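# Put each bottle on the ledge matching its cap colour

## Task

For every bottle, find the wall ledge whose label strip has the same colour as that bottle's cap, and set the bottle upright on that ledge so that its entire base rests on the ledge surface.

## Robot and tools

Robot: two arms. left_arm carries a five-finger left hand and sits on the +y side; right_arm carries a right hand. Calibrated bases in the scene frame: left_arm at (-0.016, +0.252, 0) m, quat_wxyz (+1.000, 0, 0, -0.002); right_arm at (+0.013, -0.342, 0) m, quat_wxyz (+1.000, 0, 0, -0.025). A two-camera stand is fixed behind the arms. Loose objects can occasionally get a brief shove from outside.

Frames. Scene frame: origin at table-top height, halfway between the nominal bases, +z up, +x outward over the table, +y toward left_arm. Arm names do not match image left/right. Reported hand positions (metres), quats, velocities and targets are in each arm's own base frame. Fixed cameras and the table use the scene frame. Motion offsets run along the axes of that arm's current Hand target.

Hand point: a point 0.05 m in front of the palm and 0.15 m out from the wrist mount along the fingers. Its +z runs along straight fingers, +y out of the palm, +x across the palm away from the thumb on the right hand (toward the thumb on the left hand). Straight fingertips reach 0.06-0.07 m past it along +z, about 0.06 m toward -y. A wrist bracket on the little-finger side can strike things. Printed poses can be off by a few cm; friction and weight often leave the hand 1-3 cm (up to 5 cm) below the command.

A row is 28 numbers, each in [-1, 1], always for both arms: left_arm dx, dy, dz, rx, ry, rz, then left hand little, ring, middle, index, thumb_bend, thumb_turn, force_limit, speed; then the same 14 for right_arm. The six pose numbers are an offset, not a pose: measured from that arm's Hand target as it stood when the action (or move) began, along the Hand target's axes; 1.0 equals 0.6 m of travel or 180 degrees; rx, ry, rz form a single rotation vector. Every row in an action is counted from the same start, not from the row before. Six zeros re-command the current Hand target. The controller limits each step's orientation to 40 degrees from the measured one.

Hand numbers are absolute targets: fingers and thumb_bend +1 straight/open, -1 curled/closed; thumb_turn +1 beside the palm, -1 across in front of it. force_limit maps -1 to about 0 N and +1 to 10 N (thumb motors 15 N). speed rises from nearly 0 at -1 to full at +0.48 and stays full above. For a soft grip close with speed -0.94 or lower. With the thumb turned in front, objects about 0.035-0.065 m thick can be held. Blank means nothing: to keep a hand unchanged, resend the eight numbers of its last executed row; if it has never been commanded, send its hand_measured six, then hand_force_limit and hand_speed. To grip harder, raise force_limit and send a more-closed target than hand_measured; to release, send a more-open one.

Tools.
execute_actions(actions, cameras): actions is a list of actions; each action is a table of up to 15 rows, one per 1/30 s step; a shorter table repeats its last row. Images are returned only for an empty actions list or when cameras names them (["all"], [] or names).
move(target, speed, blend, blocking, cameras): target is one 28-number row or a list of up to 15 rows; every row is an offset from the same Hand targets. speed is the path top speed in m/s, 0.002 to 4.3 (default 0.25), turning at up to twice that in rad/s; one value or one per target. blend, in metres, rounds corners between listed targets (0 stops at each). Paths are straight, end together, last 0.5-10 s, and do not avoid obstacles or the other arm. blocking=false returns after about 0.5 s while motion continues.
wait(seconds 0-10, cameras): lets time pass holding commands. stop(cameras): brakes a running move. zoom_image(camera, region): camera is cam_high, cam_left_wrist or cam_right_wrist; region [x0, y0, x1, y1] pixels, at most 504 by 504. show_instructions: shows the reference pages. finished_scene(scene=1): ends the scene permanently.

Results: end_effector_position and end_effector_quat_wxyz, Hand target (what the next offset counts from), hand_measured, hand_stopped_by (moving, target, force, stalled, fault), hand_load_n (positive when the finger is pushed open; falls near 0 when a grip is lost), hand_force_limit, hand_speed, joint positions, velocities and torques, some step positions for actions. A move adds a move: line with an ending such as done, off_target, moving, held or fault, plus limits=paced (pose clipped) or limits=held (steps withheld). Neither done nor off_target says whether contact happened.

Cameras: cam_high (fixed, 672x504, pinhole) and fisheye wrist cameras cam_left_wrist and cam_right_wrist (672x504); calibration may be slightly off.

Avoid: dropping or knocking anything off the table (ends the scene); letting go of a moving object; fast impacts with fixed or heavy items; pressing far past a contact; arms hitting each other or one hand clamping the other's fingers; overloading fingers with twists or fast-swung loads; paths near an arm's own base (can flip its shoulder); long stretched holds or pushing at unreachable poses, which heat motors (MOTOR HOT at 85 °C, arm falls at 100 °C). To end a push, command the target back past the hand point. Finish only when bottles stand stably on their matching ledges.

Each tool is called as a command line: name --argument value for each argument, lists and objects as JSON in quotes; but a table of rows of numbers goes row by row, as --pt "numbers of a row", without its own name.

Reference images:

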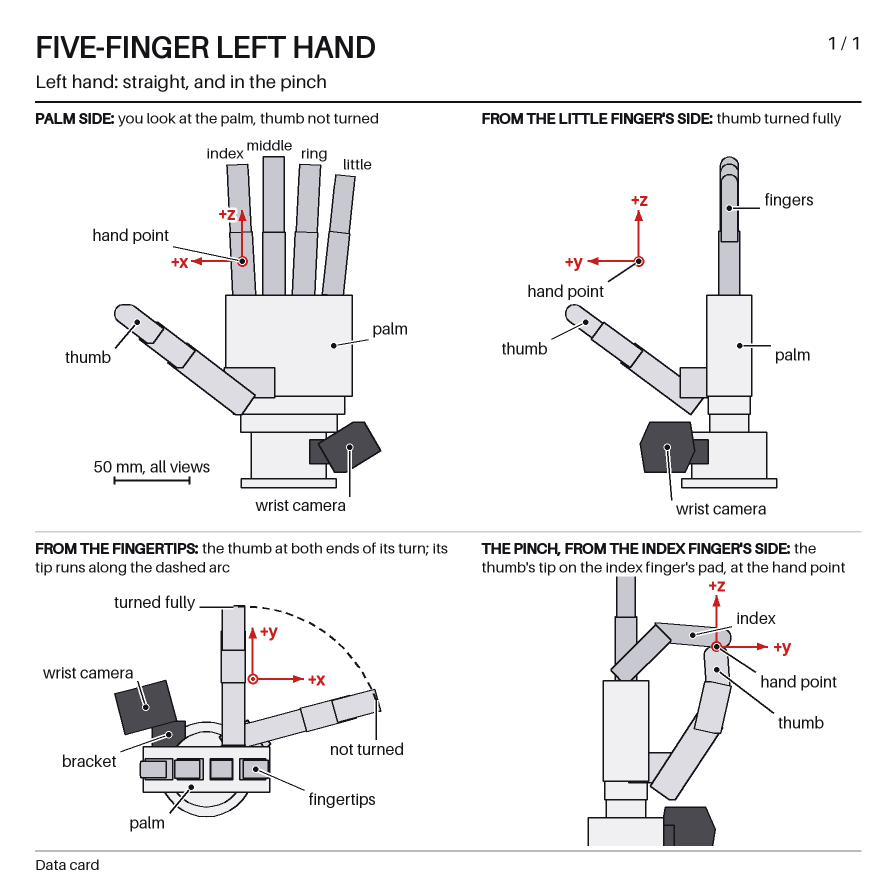

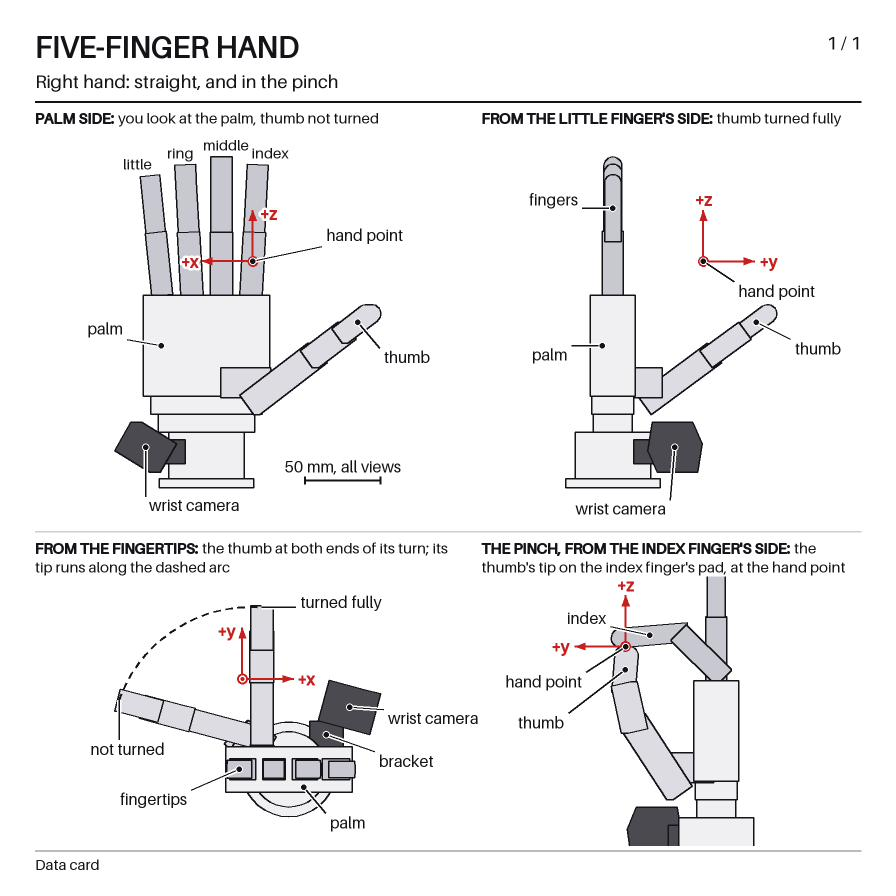

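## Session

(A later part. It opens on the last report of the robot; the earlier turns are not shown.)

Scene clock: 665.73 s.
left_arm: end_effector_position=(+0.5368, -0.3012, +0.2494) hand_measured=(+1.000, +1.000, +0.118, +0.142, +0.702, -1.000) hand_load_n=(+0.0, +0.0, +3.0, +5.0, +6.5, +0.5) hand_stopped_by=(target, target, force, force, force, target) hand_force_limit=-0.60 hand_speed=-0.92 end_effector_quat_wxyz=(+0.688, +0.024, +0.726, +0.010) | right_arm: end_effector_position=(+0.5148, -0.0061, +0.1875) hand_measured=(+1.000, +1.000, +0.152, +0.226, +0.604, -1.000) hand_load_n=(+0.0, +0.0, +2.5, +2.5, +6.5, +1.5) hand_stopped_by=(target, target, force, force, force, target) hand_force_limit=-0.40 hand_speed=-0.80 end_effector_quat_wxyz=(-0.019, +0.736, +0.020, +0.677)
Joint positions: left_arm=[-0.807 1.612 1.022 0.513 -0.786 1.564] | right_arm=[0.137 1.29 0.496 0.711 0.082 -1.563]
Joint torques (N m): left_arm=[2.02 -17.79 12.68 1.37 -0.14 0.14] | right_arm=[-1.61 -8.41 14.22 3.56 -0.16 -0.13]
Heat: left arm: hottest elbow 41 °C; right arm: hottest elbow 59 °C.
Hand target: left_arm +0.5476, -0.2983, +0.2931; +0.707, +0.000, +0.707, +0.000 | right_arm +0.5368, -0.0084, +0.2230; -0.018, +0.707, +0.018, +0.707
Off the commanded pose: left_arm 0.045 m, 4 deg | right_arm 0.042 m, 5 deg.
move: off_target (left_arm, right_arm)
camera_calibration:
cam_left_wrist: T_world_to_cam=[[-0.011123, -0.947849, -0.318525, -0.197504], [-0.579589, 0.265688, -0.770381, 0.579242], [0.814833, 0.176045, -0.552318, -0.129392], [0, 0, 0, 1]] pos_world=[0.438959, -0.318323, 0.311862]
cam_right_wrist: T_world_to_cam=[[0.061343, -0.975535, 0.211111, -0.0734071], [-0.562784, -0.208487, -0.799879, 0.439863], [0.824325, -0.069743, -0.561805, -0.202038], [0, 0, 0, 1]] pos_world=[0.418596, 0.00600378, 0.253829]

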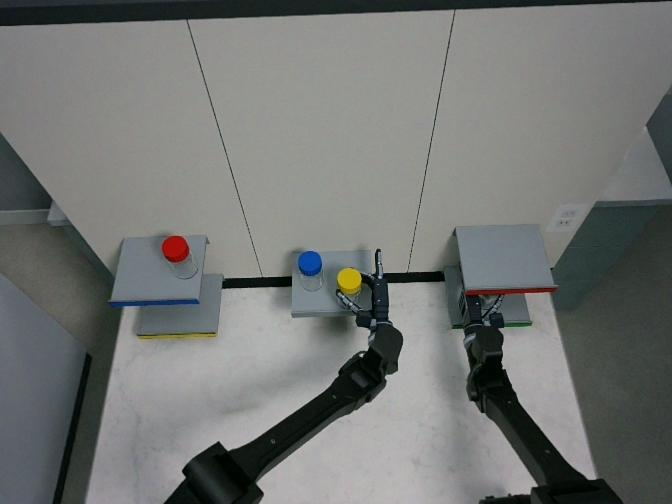

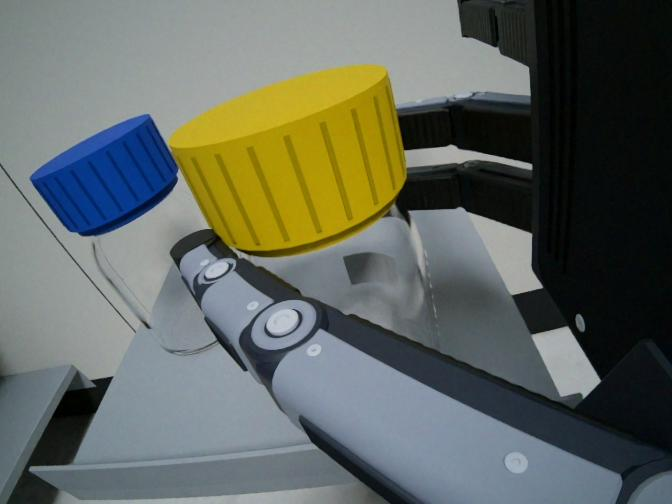

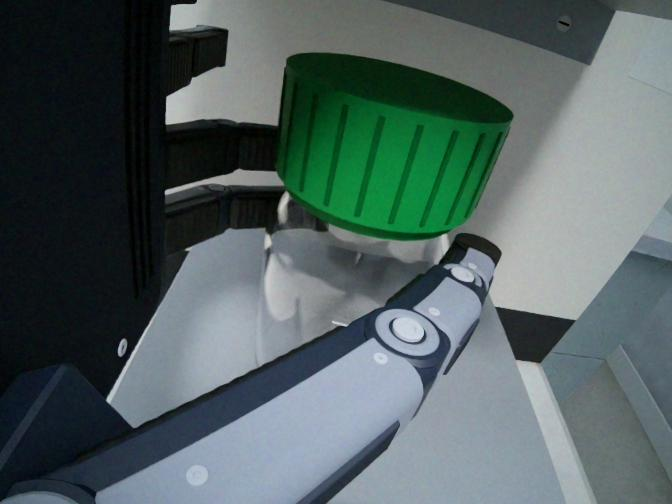

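move --target '[-0.05,0.0,0,0,0,0, 1, 1, -1, -1, -1, -1, -0.6, -0.92, -0.055,0.00,0.0,0,0,0, 1, 1, -1, -1, -1, -1, -0.4, -0.8]' --speed 0.06 --cameras '["all"]'

Scene clock: 671.90 s.
left_arm: end_effector_position=(+0.5369, -0.3000, +0.2737) hand_measured=(+1.000, +1.000, +0.118, +0.142, +0.702, -1.000) hand_load_n=(+0.0, +0.0, +2.5, +4.5, +6.0, +0.5) hand_stopped_by=(target, target, force, force, force, target) hand_force_limit=-0.60 hand_speed=-0.92 end_effector_quat_wxyz=(+0.684, +0.027, +0.728, +0.014) | right_arm: end_effector_position=(+0.5261, -0.0053, +0.1719) hand_measured=(+1.000, +1.000, +0.152, +0.226, +0.604, -1.000) hand_load_n=(+0.0, +0.0, +2.5, +2.5, +6.5, +1.0) hand_stopped_by=(target, target, force, force, force, target) hand_force_limit=-0.40 hand_speed=-0.80 end_effector_quat_wxyz=(-0.019, +0.725, +0.018, +0.688)
Joint positions: left_arm=[-0.806 1.574 1.056 0.429 -0.786 1.564] | right_arm=[0.135 1.392 0.496 0.843 0.082 -1.563]
Joint torques (N m): left_arm=[2.49 -17.67 13.74 1.55 -0.15 0.13] | right_arm=[-1.55 -9.41 10.48 3.56 -0.16 -0.12]
Heat: left arm: hottest elbow 42 °C; right arm: hottest elbow 58 °C.
Hand target: left_arm +0.5476, -0.2983, +0.3231; +0.707, +0.000, +0.707, +0.000 | right_arm +0.5368, -0.0084, +0.1900; -0.018, +0.707, +0.018, +0.707
Off the commanded pose: left_arm 0.051 m, 5 deg | right_arm 0.021 m, 3 deg.
move: off_target (left_arm, right_arm)
camera_calibration:
cam_left_wrist: T_world_to_cam=[[-0.0124027, -0.945009, -0.32681, -0.184754], [-0.586545, 0.271574, -0.763029, 0.601146], [0.809822, 0.182225, -0.557658, -0.110353], [0, 0, 0, 1]] pos_world=[0.439674, -0.317741, 0.336773]
cam_right_wrist: T_world_to_cam=[[0.0534511, -0.976496, 0.208803, -0.0655584], [-0.538588, -0.204272, -0.817433, 0.424169], [0.840872, -0.0687662, -0.536847, -0.233086], [0, 0, 0, 1]] pos_world=[0.427952, 0.00659992, 0.235287]

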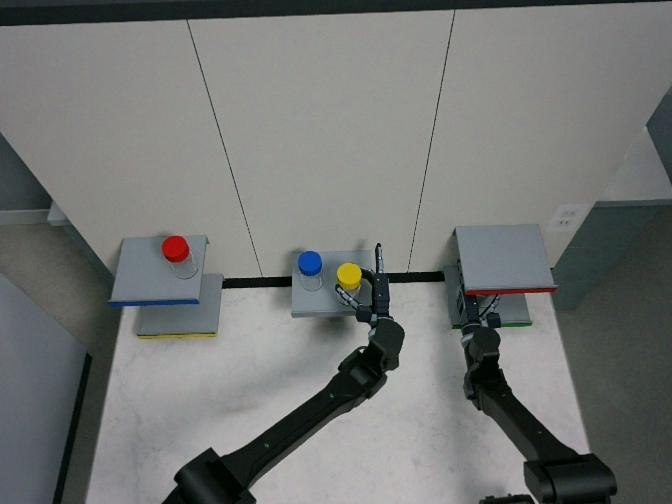

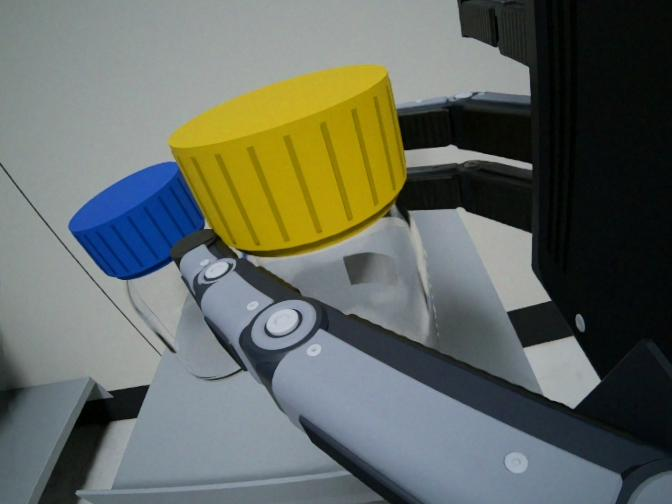

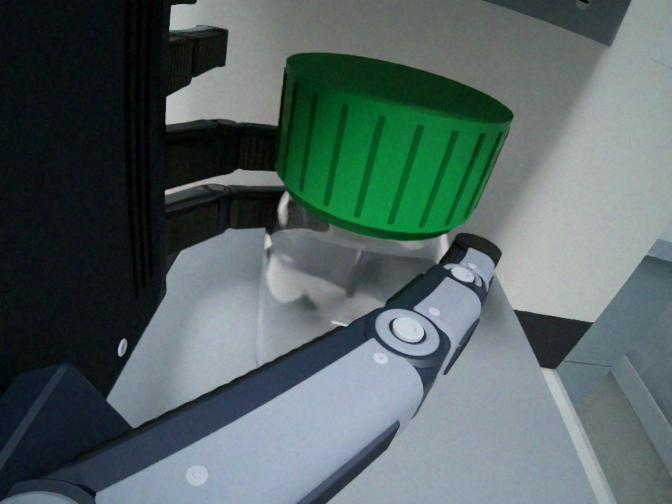

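move --pt "-0.03 0.0 0 0 0 0 1 1 -1 -1 -1 -1 -0.6 -0.92 -0.02 0.00 0.0 0 0 0 1 1 -1 -1 -1 -1 -0.4 -0.8" --pt "-0.03 0.0 -0.04 0 0 0 1 1 -1 -1 -1 -1 -0.6 -0.92 -0.028 0.00 0.0 0 0 0 1 1 -1 -1 -1 -1 -0.4 -0.8" --speed 0.06 --cameras '["all"]'

Scene clock: 682.37 s.
left_arm: end_effector_position=(+0.5296, -0.2932, +0.3121) hand_measured=(+1.000, +1.000, +0.118, +0.142, +0.702, -1.000) hand_load_n=(+0.0, +0.0, +2.5, +4.5, +6.5, +0.0) hand_stopped_by=(target, target, force, force, force, target) hand_force_limit=-0.60 hand_speed=-0.92 end_effector_quat_wxyz=(+0.694, +0.009, +0.720, +0.014) | right_arm: end_effector_position=(+0.5311, -0.0047, +0.1622) hand_measured=(+1.000, +1.000, +0.152, +0.226, +0.604, -1.000) hand_load_n=(+0.0, +0.0, +2.5, +2.5, +6.5, +1.0) hand_stopped_by=(target, target, force, force, force, target) hand_force_limit=-0.40 hand_speed=-0.80 end_effector_quat_wxyz=(-0.020, +0.720, +0.018, +0.693)
Joint positions: left_arm=[-0.812 1.517 1.084 0.381 -0.819 1.564] | right_arm=[0.135 1.447 0.496 0.912 0.082 -1.563]
Joint torques (N m): left_arm=[0.09 -17.55 10.5 1.63 -0.18 0.11] | right_arm=[-1.55 -9.88 8.77 3.58 -0.16 -0.12]
Heat: left arm: hottest elbow 44 °C; right arm: hottest elbow 56 °C.
Hand target: left_arm +0.5236, -0.2983, +0.3411; +0.707, +0.000, +0.707, +0.000 | right_arm +0.5368, -0.0084, +0.1732; -0.018, +0.707, +0.018, +0.707
Off the commanded pose: left_arm 0.030 m, 3 deg | right_arm 0.013 m, 2 deg.
move: off_target (left_arm, right_arm)
camera_calibration:
cam_left_wrist: T_world_to_cam=[[0.0208064, -0.952781, -0.302945, -0.193212], [-0.572174, 0.237135, -0.785101, 0.613502], [0.819869, 0.189672, -0.540222, -0.0927318], [0, 0, 0, 1]] pos_world=[0.431077, -0.311983, 0.373033]
cam_right_wrist: T_world_to_cam=[[0.0506015, -0.97688, 0.207712, -0.0614187], [-0.527295, -0.20276, -0.825135, 0.414371], [0.848174, -0.0677722, -0.525364, -0.248213], [0, 0, 0, 1]] pos_world=[0.432132, 0.00719716, 0.224268]

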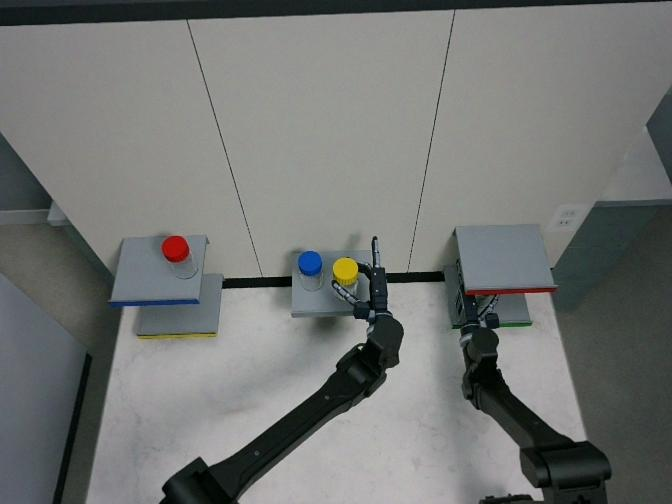

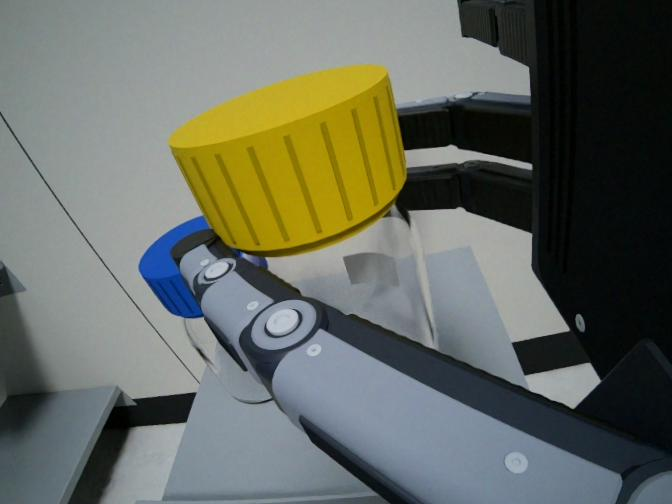

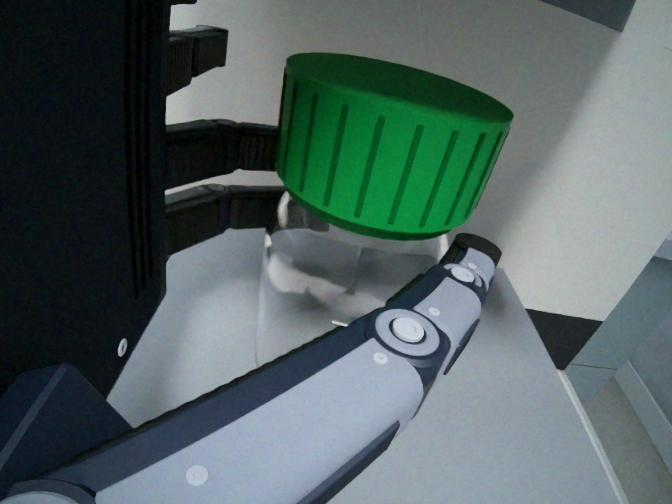

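move --pt "0.0 0.0 -0.25 0 0 0 1 1 -1 -1 -1 -1 -0.6 -0.92 -0.01 0.00 0.0 0 0 0 1 1 -1 -1 -1 -1 -0.4 -0.8" --pt "0.118 0.677 -0.25 0 0 0 1 1 -1 -1 -1 -1 -0.6 -0.92 -0.014 0.00 0.0 0 0 0 1 1 -1 -1 -1 -1 -0.4 -0.8" --speed 0.18 --blend '[0.03,0]' --cameras '["all"]'

Scene clock: 696.27 s.
left_arm: end_effector_position=(+0.3693, +0.1033, +0.2457) hand_measured=(+1.000, +1.000, +0.118, +0.142, +0.702, -1.000) hand_load_n=(+0.0, +0.0, +2.0, +4.5, +6.5, +0.0) hand_stopped_by=(target, target, force, force, force, target) hand_force_limit=-0.60 hand_speed=-0.92 end_effector_quat_wxyz=(+0.686, -0.006, +0.727, -0.010) | right_arm: end_effector_position=(+0.5323, -0.0045, +0.1572) hand_measured=(+1.000, +1.000, +0.152, +0.226, +0.604, -1.000) hand_load_n=(+0.0, +0.0, +3.0, +2.5, +6.5, +1.0) hand_stopped_by=(target, target, force, force, force, target) hand_force_limit=-0.40 hand_speed=-0.80 end_effector_quat_wxyz=(-0.020, +0.718, +0.017, +0.696)
Joint positions: left_arm=[0.251 0.569 0.309 0.2 0.257 1.563] | right_arm=[0.135 1.473 0.493 0.949 0.082 -1.563]
Joint torques (N m): left_arm=[2.2 -1.08 11.28 3.63 0.09 0.15] | right_arm=[-1.61 -9.82 8.2 3.49 -0.16 -0.13]
Heat: left arm: hottest elbow 45 °C; right arm: hottest elbow 53 °C.
Hand target: left_arm +0.3737, +0.1079, +0.2703; +0.707, +0.000, +0.707, +0.000 | right_arm +0.5368, -0.0084, +0.1648; -0.018, +0.707, +0.018, +0.707
Off the commanded pose: left_arm 0.025 m, 4 deg | right_arm 0.010 m, 2 deg.
move: off_target (left_arm)
camera_calibration:
cam_left_wrist: T_world_to_cam=[[0.00421772, -0.968119, -0.250455, 0.16261], [-0.587222, 0.200328, -0.784244, 0.384815], [0.809415, 0.15038, -0.567656, -0.0578284], [0, 0, 0, 1]] pos_world=[0.272093, 0.089033, 0.309689]
cam_right_wrist: T_world_to_cam=[[0.0490102, -0.97708, 0.207154, -0.0593589], [-0.520985, -0.201961, -0.829329, 0.408222], [0.852157, -0.0672786, -0.518942, -0.254922], [0, 0, 0, 1]] pos_world=[0.43282, 0.00729577, 0.218557]

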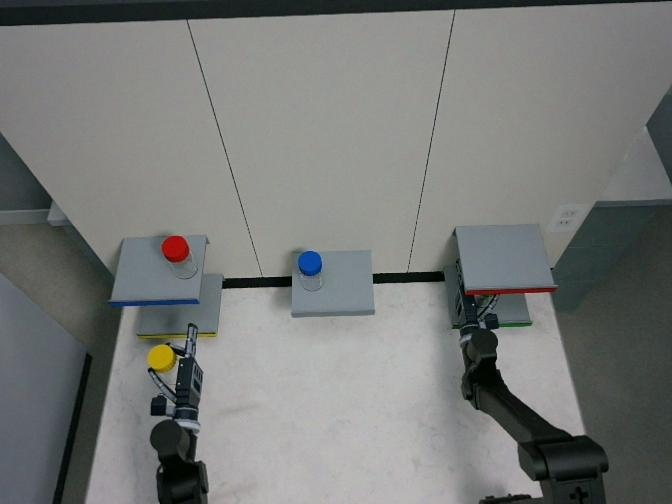

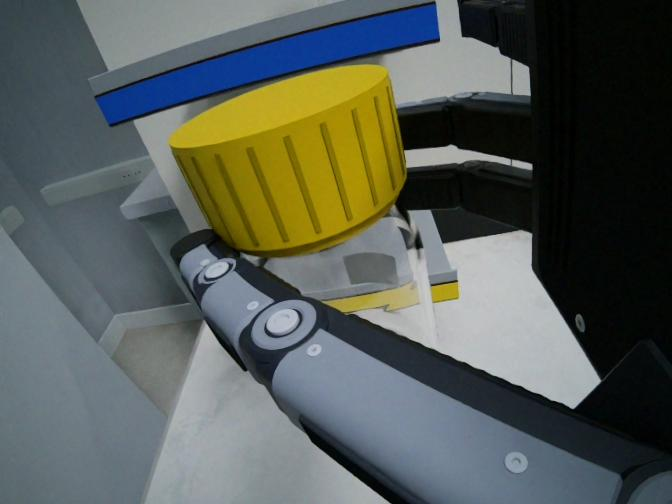

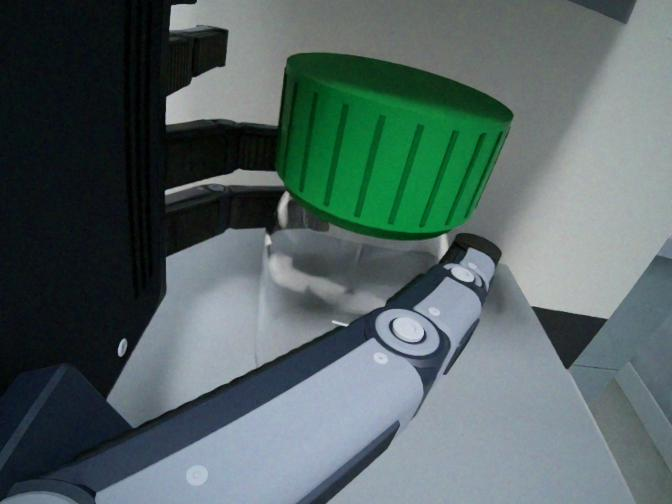

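move --target '[0.09,0.0,0.0,0,0,0, 1, 1, -1, -1, -1, -1, -0.6, -0.92, -0.009,0.00,0.0,0,0,0, 1, 1, -1, -1, -1, -1, -0.4, -0.8]' --speed 0.1 --cameras '["all"]'

Scene clock: 716.20 s.
left_arm: end_effector_position=(+0.3687, +0.1032, +0.1950) hand_measured=(+1.000, +1.000, +0.118, +0.142, +0.702, -1.000) hand_load_n=(+0.0, +0.0, +2.0, +4.5, +6.5, +0.0) hand_stopped_by=(target, target, force, force, force, target) hand_force_limit=-0.60 hand_speed=-0.92 end_effector_quat_wxyz=(+0.688, -0.006, +0.726, -0.010) | right_arm: end_effector_position=(+0.5336, -0.0051, +0.1563) hand_measured=(+1.000, +1.000, +0.152, +0.226, +0.604, -1.000) hand_load_n=(+0.0, +0.0, +3.0, +1.5, +6.0, +0.0) hand_stopped_by=(target, target, force, force, force, target) hand_force_limit=-0.40 hand_speed=-0.80 end_effector_quat_wxyz=(-0.020, +0.714, +0.016, +0.700)
Joint positions: left_arm=[0.251 0.684 0.191 0.438 0.257 1.563] | right_arm=[0.134 1.488 0.493 0.975 0.082 -1.563]
Joint torques (N m): left_arm=[1.96 -1.2 10.21 3.59 0.1 0.16] | right_arm=[-1.49 -9.58 7.73 3.33 -0.16 -0.12]
Heat: left arm: hottest elbow 47 °C; right arm: hottest elbow 50 °C.
Hand target: left_arm +0.3737, +0.1079, +0.2163; +0.707, +0.000, +0.707, +0.000 | right_arm +0.5368, -0.0084, +0.1594; -0.018, +0.707, +0.018, +0.707
Off the commanded pose: left_arm 0.022 m, 3 deg | right_arm 0.006 m, 1 deg.
move: off_target (left_arm)
camera_calibration:
cam_left_wrist: T_world_to_cam=[[0.00540262, -0.967843, -0.251497, 0.14954], [-0.583744, 0.201149, -0.786627, 0.343836], [0.81192, 0.151059, -0.563885, -0.0877945], [0, 0, 0, 1]] pos_world=[0.271186, 0.088831, 0.258574]
cam_right_wrist: T_world_to_cam=[[0.045362, -0.977458, 0.206201, -0.0577708], [-0.51247, -0.199953, -0.835101, 0.404332], [0.857506, -0.0677903, -0.509988, -0.260847], [0, 0, 0, 1]] pos_world=[0.433507, 0.00669599, 0.216541]

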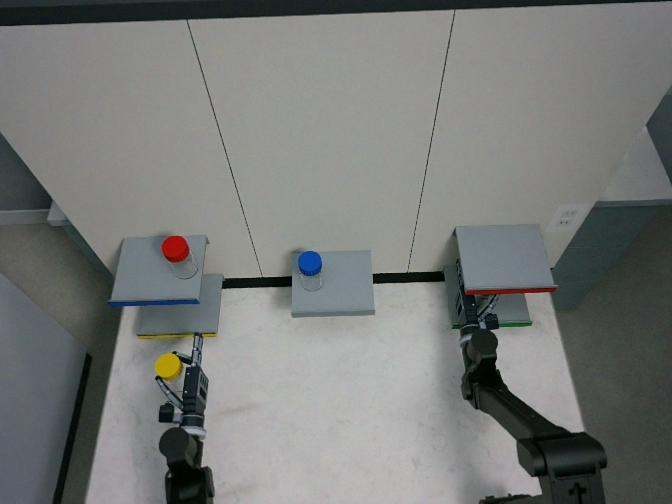

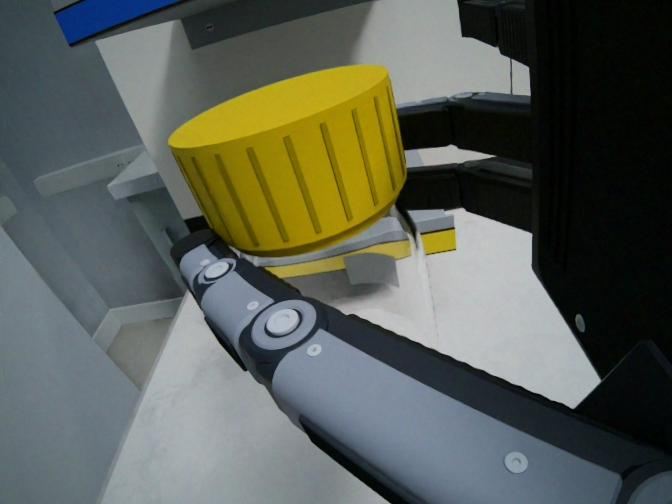

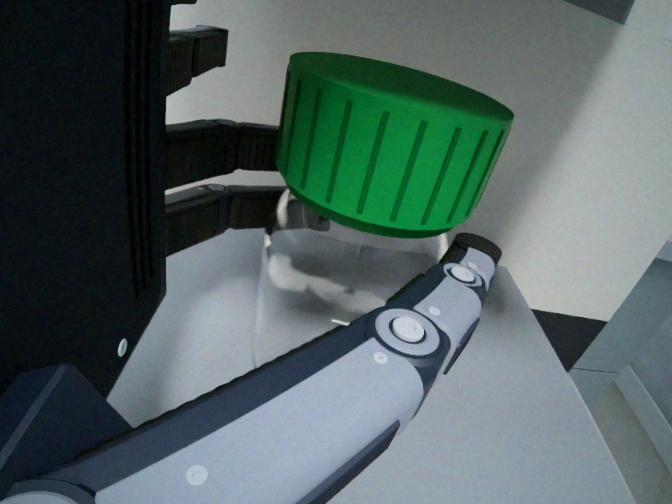

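move --target '[0.005,0.053,0.06,0,0,0, 1, 1, -1, -1, -1, -1, -0.6, -0.92, 0.0,0.00,0.0,0,0,0, 1, 1, 0.7, 0.7, 1, -1, -0.4, -0.8]' --speed 0.1 --cameras '["all"]'

Scene clock: 745.03 s.
left_arm: end_effector_position=(+0.3897, +0.1285, +0.1681) hand_measured=(+1.000, +1.000, +0.118, +0.142, +0.702, -1.000) hand_load_n=(+0.0, +0.0, +2.5, +4.5, +6.5, +0.0) hand_stopped_by=(target, target, force, force, force, target) hand_force_limit=-0.60 hand_speed=-0.92 end_effector_quat_wxyz=(+0.674, -0.013, +0.739, -0.016) | right_arm: end_effector_position=(+0.5334, -0.0065, +0.1564) hand_measured=(+1.000, +1.000, +0.700, +0.700, +1.000, -1.000) hand_load_n=(+0.0, +0.0, +0.0, +0.0, +0.0, +0.5) hand_stopped_by=(target, target, target, target, target, target) hand_force_limit=-0.40 hand_speed=-0.80 end_effector_quat_wxyz=(-0.020, +0.713, +0.016, +0.701)
Joint positions: left_arm=[0.345 0.916 0.217 0.6 0.35 1.563] | right_arm=[0.13 1.49 0.491 0.981 0.08 -1.563]
Joint torques (N m): left_arm=[1.79 -3.19 12.9 3.55 0.12 0.14] | right_arm=[-1.49 -9.64 7.8 3.11 -0.14 -0.12]
Heat: left arm: hottest elbow 47 °C; right arm: hottest elbow 47 °C.
Hand target: left_arm +0.4097, +0.1397, +0.2133; +0.707, +0.000, +0.707, +0.000 | right_arm +0.5368, -0.0084, +0.1594; -0.018, +0.707, +0.018, +0.707
Off the commanded pose: left_arm 0.051 m, 6 deg | right_arm 0.005 m, 1 deg.
move: off_target (left_arm)
camera_calibration:
cam_left_wrist: T_world_to_cam=[[-0.00377951, -0.972549, -0.232669, 0.168228], [-0.614004, 0.185904, -0.767098, 0.340257], [0.789294, 0.13996, -0.597851, -0.107939], [0, 0, 0, 1]] pos_world=[0.294751, 0.115462, 0.23562]
cam_right_wrist: T_world_to_cam=[[0.0432068, -0.977619, 0.205897, -0.0578813], [-0.510234, -0.198778, -0.836749, 0.403097], [0.85895, -0.0689022, -0.507403, -0.261866], [0, 0, 0, 1]] pos_world=[0.433104, 0.00549783, 0.216337]

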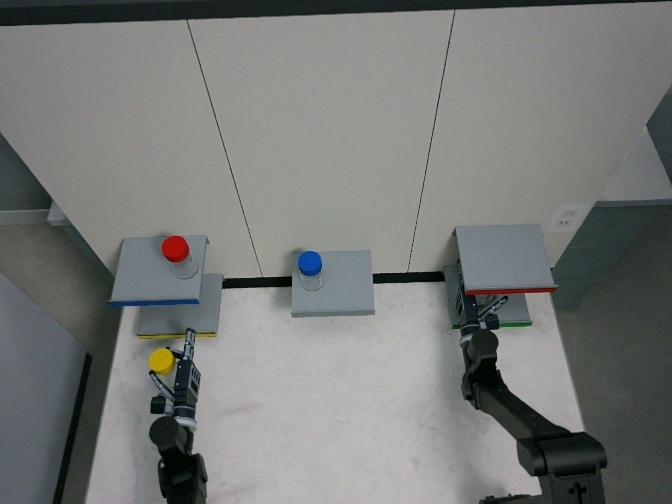

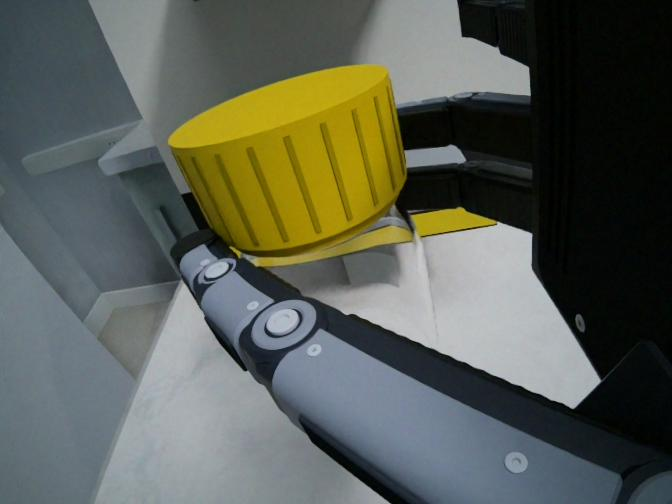

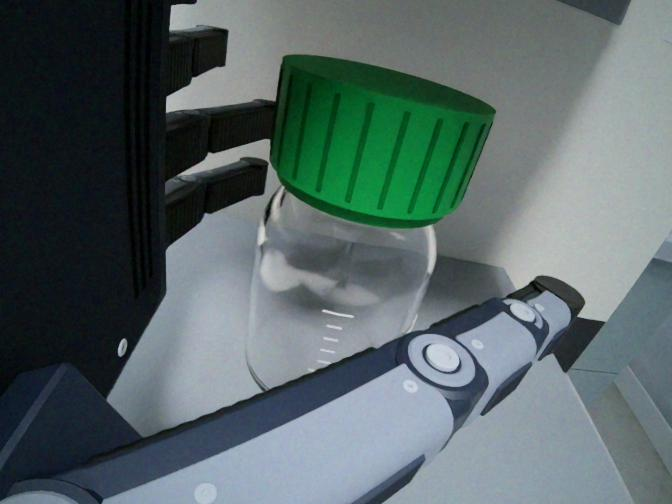

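move --pt "-0.045 0.0 0.0 0 0 0 1 1 -1 -1 -1 -1 -0.6 -0.92 0.005 0.00 -0.01 0 0 0 1 1 1 1 1 -1 -0.4 -0.5" --pt "-0.045 0.0 0.0 0 0 0 1 1 -1 -1 -1 -1 -0.6 -0.92 0.04 0.00 -0.32 0 0 0 1 1 1 1 1 -1 -0.4 -0.5" --speed 0.12 --cameras '["all"]'

Scene clock: 755.90 s.
left_arm: end_effector_position=(+0.3954, +0.1306, +0.1948) hand_measured=(+1.000, +1.000, +0.118, +0.142, +0.702, -1.000) hand_load_n=(+0.0, +0.0, +2.5, +4.5, +6.5, +0.0) hand_stopped_by=(target, target, force, force, force, target) hand_force_limit=-0.60 hand_speed=-0.92 end_effector_quat_wxyz=(+0.679, -0.011, +0.734, -0.015) | right_arm: end_effector_position=(+0.3429, -0.0206, +0.1745) hand_measured=(+1.000, +1.000, +1.000, +1.000, +1.000, -1.000) hand_load_n=(+0.0, +0.0, +0.0, +0.0, +0.0, +0.0) hand_stopped_by=(target, target, target, target, target, target) hand_force_limit=-0.40 hand_speed=-0.50 end_effector_quat_wxyz=(-0.018, +0.712, +0.014, +0.702)
Joint positions: left_arm=[0.345 0.856 0.268 0.505 0.35 1.563] | right_arm=[0.209 0.574 0.072 0.487 0.163 -1.563]
Joint torques (N m): left_arm=[2.02 -4.54 13.83 2.07 0.11 0.12] | right_arm=[-0.44 -1.38 11.95 1.88 0.12 -0.11]
Heat: left arm: hottest elbow 47 °C; right arm: hottest elbow 46 °C.
Hand target: left_arm +0.4097, +0.1397, +0.2403; +0.707, +0.000, +0.707, +0.000 | right_arm +0.3450, -0.0180, +0.1835; -0.018, +0.707, +0.018, +0.707
Off the commanded pose: left_arm 0.049 m, 5 deg | right_arm 0.010 m, 1 deg.
move: off_target (left_arm)
camera_calibration:
cam_left_wrist: T_world_to_cam=[[-0.000451146, -0.971326, -0.23775, 0.175975], [-0.602892, 0.189946, -0.774882, 0.360489], [0.797823, 0.142988, -0.585691, -0.102793], [0, 0, 0, 1]] pos_world=[0.299426, 0.117154, 0.260969]
cam_right_wrist: T_world_to_cam=[[0.0380902, -0.977644, 0.20679, -0.0655658], [-0.508447, -0.197111, -0.83823, 0.317961], [0.860251, -0.0732131, -0.504588, -0.0910675], [0, 0, 0, 1]] pos_world=[0.242504, -0.00809378, 0.234131]

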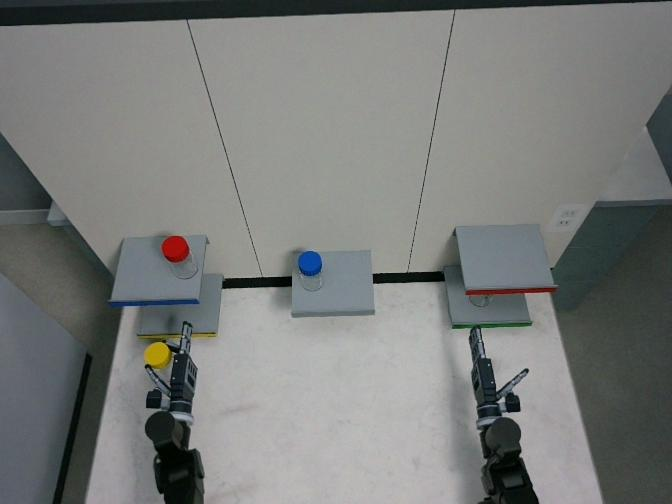

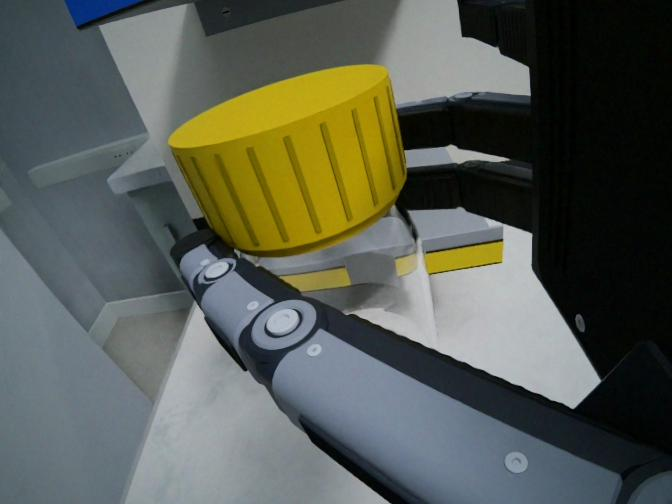

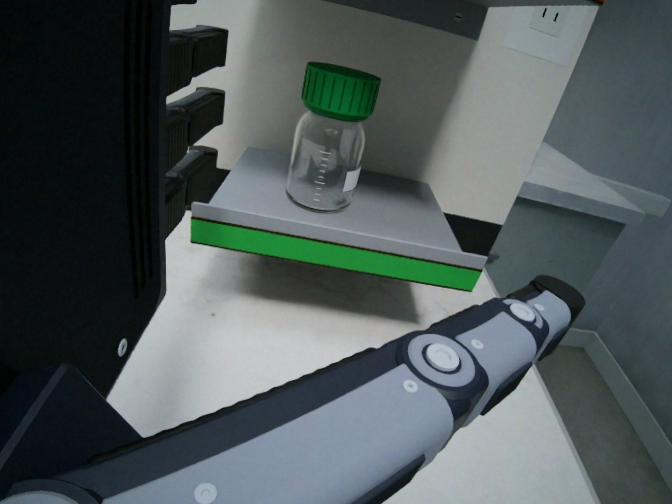

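move --target '[0.01,0.006,0.08,0,0,0, 1, 1, -1, -1, -1, -1, -0.6, -0.92, 0.294,-0.164,-0.017,0,0,0, 1, 1, 1, 1, 1, -1, -0.4, -0.5]' --speed 0.12 --cameras '["cam_left_wrist"]'

Scene clock: 767.83 s.
left_arm: end_effector_position=(+0.4344, +0.1421, +0.1897) hand_measured=(+1.000, +1.000, +0.118, +0.142, +0.702, -1.000) hand_load_n=(+0.0, +0.0, +2.0, +4.5, +6.5, +0.0) hand_stopped_by=(target, target, force, force, force, target) hand_force_limit=-0.60 hand_speed=-0.92 end_effector_quat_wxyz=(+0.674, -0.017, +0.739, -0.010) | right_arm: end_effector_position=(+0.3266, +0.0774, +0.3338) hand_measured=(+1.000, +1.000, +1.000, +1.000, +1.000, -1.000) hand_load_n=(+0.0, +0.0, +0.0, +0.0, +0.0, +0.0) hand_stopped_by=(target, target, target, target, target, target) hand_force_limit=-0.40 hand_speed=-0.50 end_effector_quat_wxyz=(-0.015, +0.715, +0.025, +0.698)
Joint positions: left_arm=[0.323 1.045 0.351 0.597 0.313 1.563] | right_arm=[0.776 0.516 0.502 -0.019 0.72 -1.563]
Joint torques (N m): left_arm=[0.15 -4.66 13.2 3.62 -0.12 0.12] | right_arm=[-0.5 0.09 16.77 1.68 0.23 -0.11]
Heat: left arm: hottest elbow 48 °C; right arm: hottest elbow 49 °C.
Hand target: left_arm +0.4577, +0.1433, +0.2343; +0.707, +0.000, +0.707, +0.000 | right_arm +0.3301, +0.0797, +0.3599; -0.018, +0.707, +0.018, +0.707
Off the commanded pose: left_arm 0.050 m, 6 deg | right_arm 0.026 m, 2 deg.
move: off_target (left_arm, right_arm)
camera_calibration:
cam_left_wrist: T_world_to_cam=[[0.0110473, -0.971587, -0.236425, 0.180754], [-0.616595, 0.179518, -0.76654, 0.383689], [0.787203, 0.154247, -0.597093, -0.133371], [0, 0, 0, 1]] pos_world=[0.339574, 0.127311, 0.257213]
Images, in order (width x height): cam_left_wrist 672x504.

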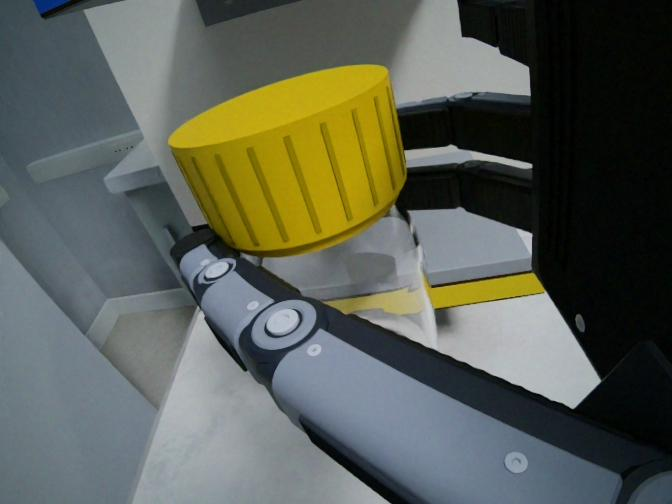

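move --pt "0.005 -0.008 0.11 0 0 0 1 1 -1 -1 -1 -1 -0.6 -0.92 0 0 0 0 0 0 1 1 1 1 1 -1 -0.4 -0.5" --speed 0.1 --cameras '["cam_left_wrist"]'

Scene clock: 775.20 s.
left_arm: end_effector_position=(+0.5000, +0.1384, +0.1890) hand_measured=(+1.000, +1.000, +0.118, +0.142, +0.702, -1.000) hand_load_n=(+0.0, +0.0, +2.5, +4.5, +6.0, +0.0) hand_stopped_by=(target, target, force, force, force, target) hand_force_limit=-0.60 hand_speed=-0.92 end_effector_quat_wxyz=(+0.674, -0.014, +0.739, -0.008) | right_arm: end_effector_position=(+0.3266, +0.0774, +0.3338) hand_measured=(+1.000, +1.000, +1.000, +1.000, +1.000, -1.000) hand_load_n=(+0.0, +0.0, +0.0, +0.0, -0.5, +0.0) hand_stopped_by=(target, target, target, target, target, target) hand_force_limit=-0.40 hand_speed=-0.50 end_effector_quat_wxyz=(-0.015, +0.715, +0.025, +0.698)
Joint positions: left_arm=[0.248 1.261 0.493 0.672 0.241 1.563] | right_arm=[0.776 0.516 0.502 -0.019 0.72 -1.563]
Joint torques (N m): left_arm=[0.15 -8.12 12.48 3.59 -0.13 0.15] | right_arm=[-0.5 0.09 16.77 1.68 0.23 -0.11]
Heat: left arm: hottest elbow 47 °C; right arm: hottest elbow 49 °C.
Hand target: left_arm +0.5237, +0.1385, +0.2313; +0.707, +0.000, +0.707, +0.000 | right_arm +0.3301, +0.0797, +0.3599; -0.018, +0.707, +0.018, +0.707
Off the commanded pose: left_arm 0.048 m, 6 deg | right_arm 0.026 m, 2 deg.
move: off_target (left_arm, right_arm)
camera_calibration:
cam_left_wrist: T_world_to_cam=[[0.00765635, -0.969919, -0.243307, 0.179076], [-0.616306, 0.187032, -0.764975, 0.422812], [0.78747, 0.155809, -0.596335, -0.185479], [0, 0, 0, 1]] pos_world=[0.40527, 0.123509, 0.256403]
Images, in order (width x height): cam_left_wrist 672x504.

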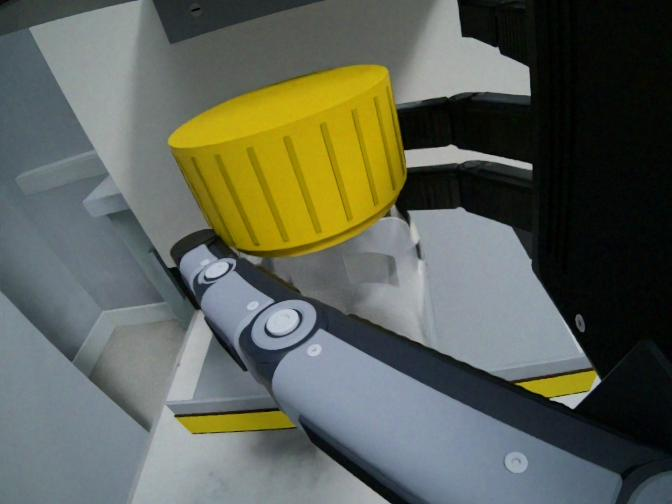

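move --pt "0.0 -0.0 0.10 0 0 0 1 1 -1 -1 -1 -1 -0.6 -0.92 0 0 0 0 0 0 1 1 1 1 1 -1 -0.4 -0.5" --speed 0.1 --cameras '["cam_left_wrist"]'

Scene clock: 783.23 s.
left_arm: end_effector_position=(+0.5587, +0.1406, +0.1889) hand_measured=(+1.000, +1.000, +0.118, +0.142, +0.702, -1.000) hand_load_n=(+0.0, +0.0, +2.5, +4.5, +6.5, +0.0) hand_stopped_by=(target, target, force, force, force, target) hand_force_limit=-0.60 hand_speed=-0.92 end_effector_quat_wxyz=(+0.673, -0.013, +0.740, -0.007) | right_arm: end_effector_position=(+0.3266, +0.0774, +0.3338) hand_measured=(+1.000, +1.000, +1.000, +1.000, +1.000, -1.000) hand_load_n=(+0.0, +0.0, +0.0, +0.0, +0.0, +0.0) hand_stopped_by=(target, target, target, target, target, target) hand_force_limit=-0.40 hand_speed=-0.50 end_effector_quat_wxyz=(-0.015, +0.715, +0.025, +0.698)
Joint positions: left_arm=[0.215 1.419 0.641 0.682 0.206 1.563] | right_arm=[0.776 0.516 0.502 -0.019 0.72 -1.563]
Joint torques (N m): left_arm=[-0.15 -10.58 12.49 3.67 -0.15 0.13] | right_arm=[-0.5 0.15 16.77 1.69 0.23 -0.11]
Heat: left arm: hottest elbow 49 °C; right arm: hottest elbow 50 °C.
Hand target: left_arm +0.5837, +0.1385, +0.2312; +0.707, +0.000, +0.707, +0.000 | right_arm +0.3301, +0.0797, +0.3599; -0.018, +0.707, +0.018, +0.707
Off the commanded pose: left_arm 0.049 m, 6 deg | right_arm 0.026 m, 2 deg.
move: off_target (left_arm, right_arm)
camera_calibration:
cam_left_wrist: T_world_to_cam=[[0.00835571, -0.969188, -0.246179, 0.180805], [-0.618272, 0.188483, -0.763029, 0.45901], [0.78592, 0.158581, -0.597647, -0.231313], [0, 0, 0, 1]] pos_world=[0.464075, 0.1254, 0.256505]
Images, in order (width x height): cam_left_wrist 672x504.

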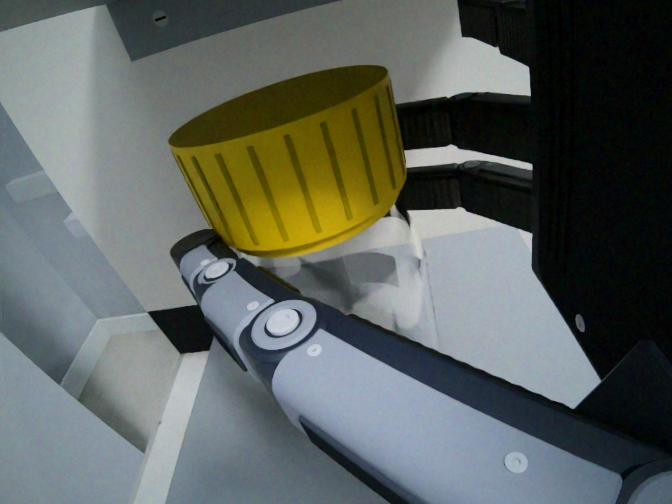

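move --pt "0.065 -0.0 -0.01 0 0 0 1 1 -1 -1 -1 -1 -0.6 -0.92 0 0 0 0 0 0 1 1 1 1 1 -1 -0.4 -0.5" --speed 0.06 --cameras '["cam_left_wrist"]'

Scene clock: 797.87 s.
left_arm: end_effector_position=(+0.5703, +0.1432, +0.1760) hand_measured=(+1.000, +1.000, +0.118, +0.142, +0.702, -1.000) hand_load_n=(+0.0, +0.0, +2.5, +4.5, +6.0, +0.0) hand_stopped_by=(target, target, force, force, force, target) hand_force_limit=-0.60 hand_speed=-0.92 end_effector_quat_wxyz=(+0.690, -0.010, +0.724, -0.003) | right_arm: end_effector_position=(+0.3266, +0.0774, +0.3338) hand_measured=(+1.000, +1.000, +1.000, +1.000, +1.000, -1.000) hand_load_n=(+0.0, +0.0, +0.0, +0.0, +0.0, +0.0) hand_stopped_by=(target, target, target, target, target, target) hand_force_limit=-0.40 hand_speed=-0.50 end_effector_quat_wxyz=(-0.015, +0.715, +0.025, +0.698)
Joint positions: left_arm=[0.215 1.509 0.641 0.82 0.206 1.563] | right_arm=[0.776 0.516 0.502 -0.019 0.72 -1.563]
Joint torques (N m): left_arm=[0.21 -11.93 7.77 3.67 -0.02 0.14] | right_arm=[-0.5 0.09 16.77 1.68 0.23 -0.11]
Heat: left arm: hottest elbow 50 °C; right arm: hottest elbow 52 °C.
Hand target: left_arm +0.5777, +0.1385, +0.1922; +0.707, +0.000, +0.707, +0.000 | right_arm +0.3301, +0.0797, +0.3599; -0.018, +0.707, +0.018, +0.707
Off the commanded pose: left_arm 0.018 m, 3 deg | right_arm 0.026 m, 2 deg.
move: off_target (left_arm, right_arm)
camera_calibration:
cam_left_wrist: T_world_to_cam=[[0.0199766, -0.966648, -0.255328, 0.174512], [-0.582229, 0.19636, -0.788956, 0.43871], [0.812779, 0.16442, -0.558888, -0.271484], [0, 0, 0, 1]] pos_world=[0.4726, 0.127184, 0.238951]
Images, in order (width x height): cam_left_wrist 672x504.

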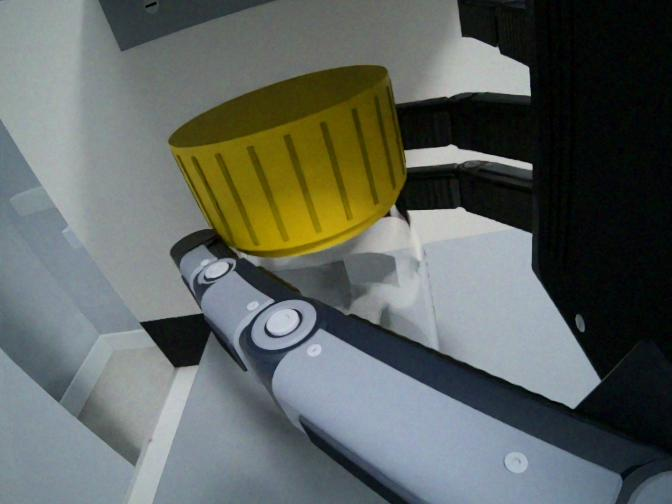

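move --pt "0.035 -0.0 -0.008 0 0 0 1 1 -1 -1 -1 -1 -0.6 -0.92 0 0 0 0 0 0 1 1 1 1 1 -1 -0.4 -0.5" --speed 0.06 --cameras '["cam_left_wrist"]'

Scene clock: 807.17 s.
left_arm: end_effector_position=(+0.5654, +0.1421, +0.1554) hand_measured=(+1.000, +1.000, +0.118, +0.142, +0.702, -1.000) hand_load_n=(+0.0, +0.0, +2.5, +4.5, +6.5, +0.0) hand_stopped_by=(target, target, force, force, force, target) hand_force_limit=-0.60 hand_speed=-0.92 end_effector_quat_wxyz=(+0.690, -0.010, +0.724, -0.003) | right_arm: end_effector_position=(+0.3266, +0.0774, +0.3338) hand_measured=(+1.000, +1.000, +1.000, +1.000, +1.000, -1.000) hand_load_n=(+0.0, +0.0, +0.0, +0.0, +0.5, +0.5) hand_stopped_by=(target, target, target, target, target, target) hand_force_limit=-0.40 hand_speed=-0.50 end_effector_quat_wxyz=(-0.015, +0.715, +0.025, +0.698)
Joint positions: left_arm=[0.215 1.557 0.611 0.896 0.206 1.563] | right_arm=[0.776 0.516 0.502 -0.019 0.72 -1.563]
Joint torques (N m): left_arm=[0.67 -11.69 7.31 3.63 0.05 0.14] | right_arm=[-0.5 0.15 16.77 1.68 0.23 -0.12]
Heat: left arm: hottest elbow 49 °C; right arm: hottest elbow 54 °C.
Hand target: left_arm +0.5729, +0.1385, +0.1712; +0.707, +0.000, +0.707, +0.000 | right_arm +0.3301, +0.0797, +0.3599; -0.018, +0.707, +0.018, +0.707
Off the commanded pose: left_arm 0.018 m, 3 deg | right_arm 0.026 m, 2 deg.
move: off_target (left_arm, right_arm)
camera_calibration:
cam_left_wrist: T_world_to_cam=[[0.0199766, -0.966648, -0.255328, 0.168381], [-0.582229, 0.19636, -0.788956, 0.419859], [0.812779, 0.16442, -0.558888, -0.278931], [0, 0, 0, 1]] pos_world=[0.4678, 0.126184, 0.218351]
Images, in order (width x height): cam_left_wrist 672x504.

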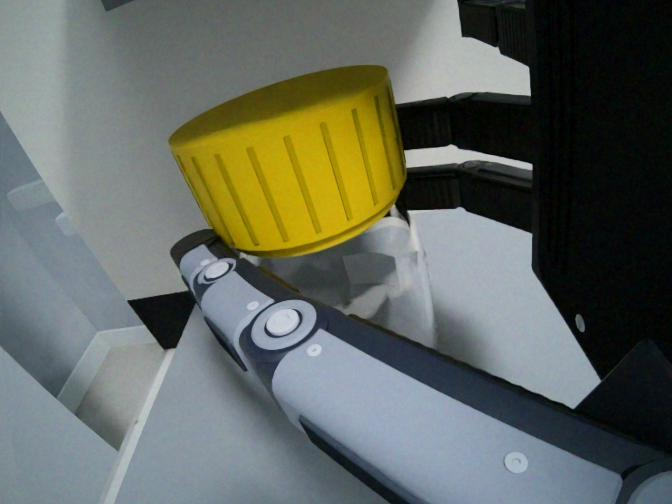

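move --pt "0.01 -0.0 0 0 0 0 1 1 -1 -1 -1 -1 -0.6 -0.92 0 0 0 0 0 0 1 1 1 1 1 -1 -0.4 -0.5" --speed 0.05 --cameras '["cam_left_wrist"]'

Scene clock: 811.87 s.
left_arm: end_effector_position=(+0.5667, +0.1424, +0.1539) hand_measured=(+1.000, +1.000, +0.118, +0.142, +0.702, -1.000) hand_load_n=(+0.0, +0.0, +2.5, +4.5, +6.5, +0.0) hand_stopped_by=(target, target, force, force, force, target) hand_force_limit=-0.60 hand_speed=-0.92 end_effector_quat_wxyz=(+0.693, -0.009, +0.721, -0.003) | right_arm: end_effector_position=(+0.3266, +0.0774, +0.3338) hand_measured=(+1.000, +1.000, +1.000, +1.000, +1.000, -1.000) hand_load_n=(+0.0, +0.0, +0.0, +0.0, +0.0, +0.0) hand_stopped_by=(target, target, target, target, target, target) hand_force_limit=-0.40 hand_speed=-0.50 end_effector_quat_wxyz=(-0.015, +0.715, +0.025, +0.698)
Joint positions: left_arm=[0.215 1.571 0.611 0.919 0.206 1.563] | right_arm=[0.776 0.516 0.502 -0.019 0.72 -1.563]
Joint torques (N m): left_arm=[0.32 -11.4 6.87 3.52 0.06 0.15] | right_arm=[-0.56 0.09 16.77 1.68 0.23 -0.11]
Heat: left arm: hottest elbow 48 °C; right arm: hottest elbow 54 °C.
Hand target: left_arm +0.5728, +0.1385, +0.1652; +0.707, +0.000, +0.707, +0.000 | right_arm +0.3301, +0.0797, +0.3599; -0.018, +0.707, +0.018, +0.707
Off the commanded pose: left_arm 0.013 m, 2 deg | right_arm 0.026 m, 2 deg.
move: off_target (left_arm, right_arm)
camera_calibration:
cam_left_wrist: T_world_to_cam=[[0.0223612, -0.966144, -0.257031, 0.167124], [-0.575176, 0.197853, -0.793742, 0.415843], [0.817724, 0.165587, -0.551279, -0.284987], [0, 0, 0, 1]] pos_world=[0.468486, 0.12638, 0.215921]
Images, in order (width x height): cam_left_wrist 672x504.

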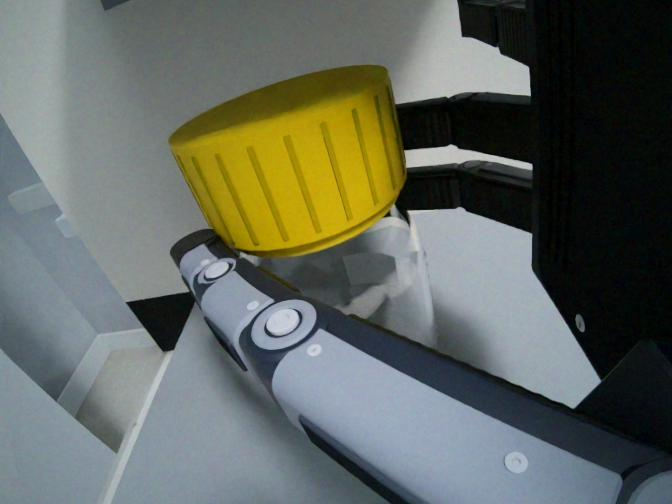

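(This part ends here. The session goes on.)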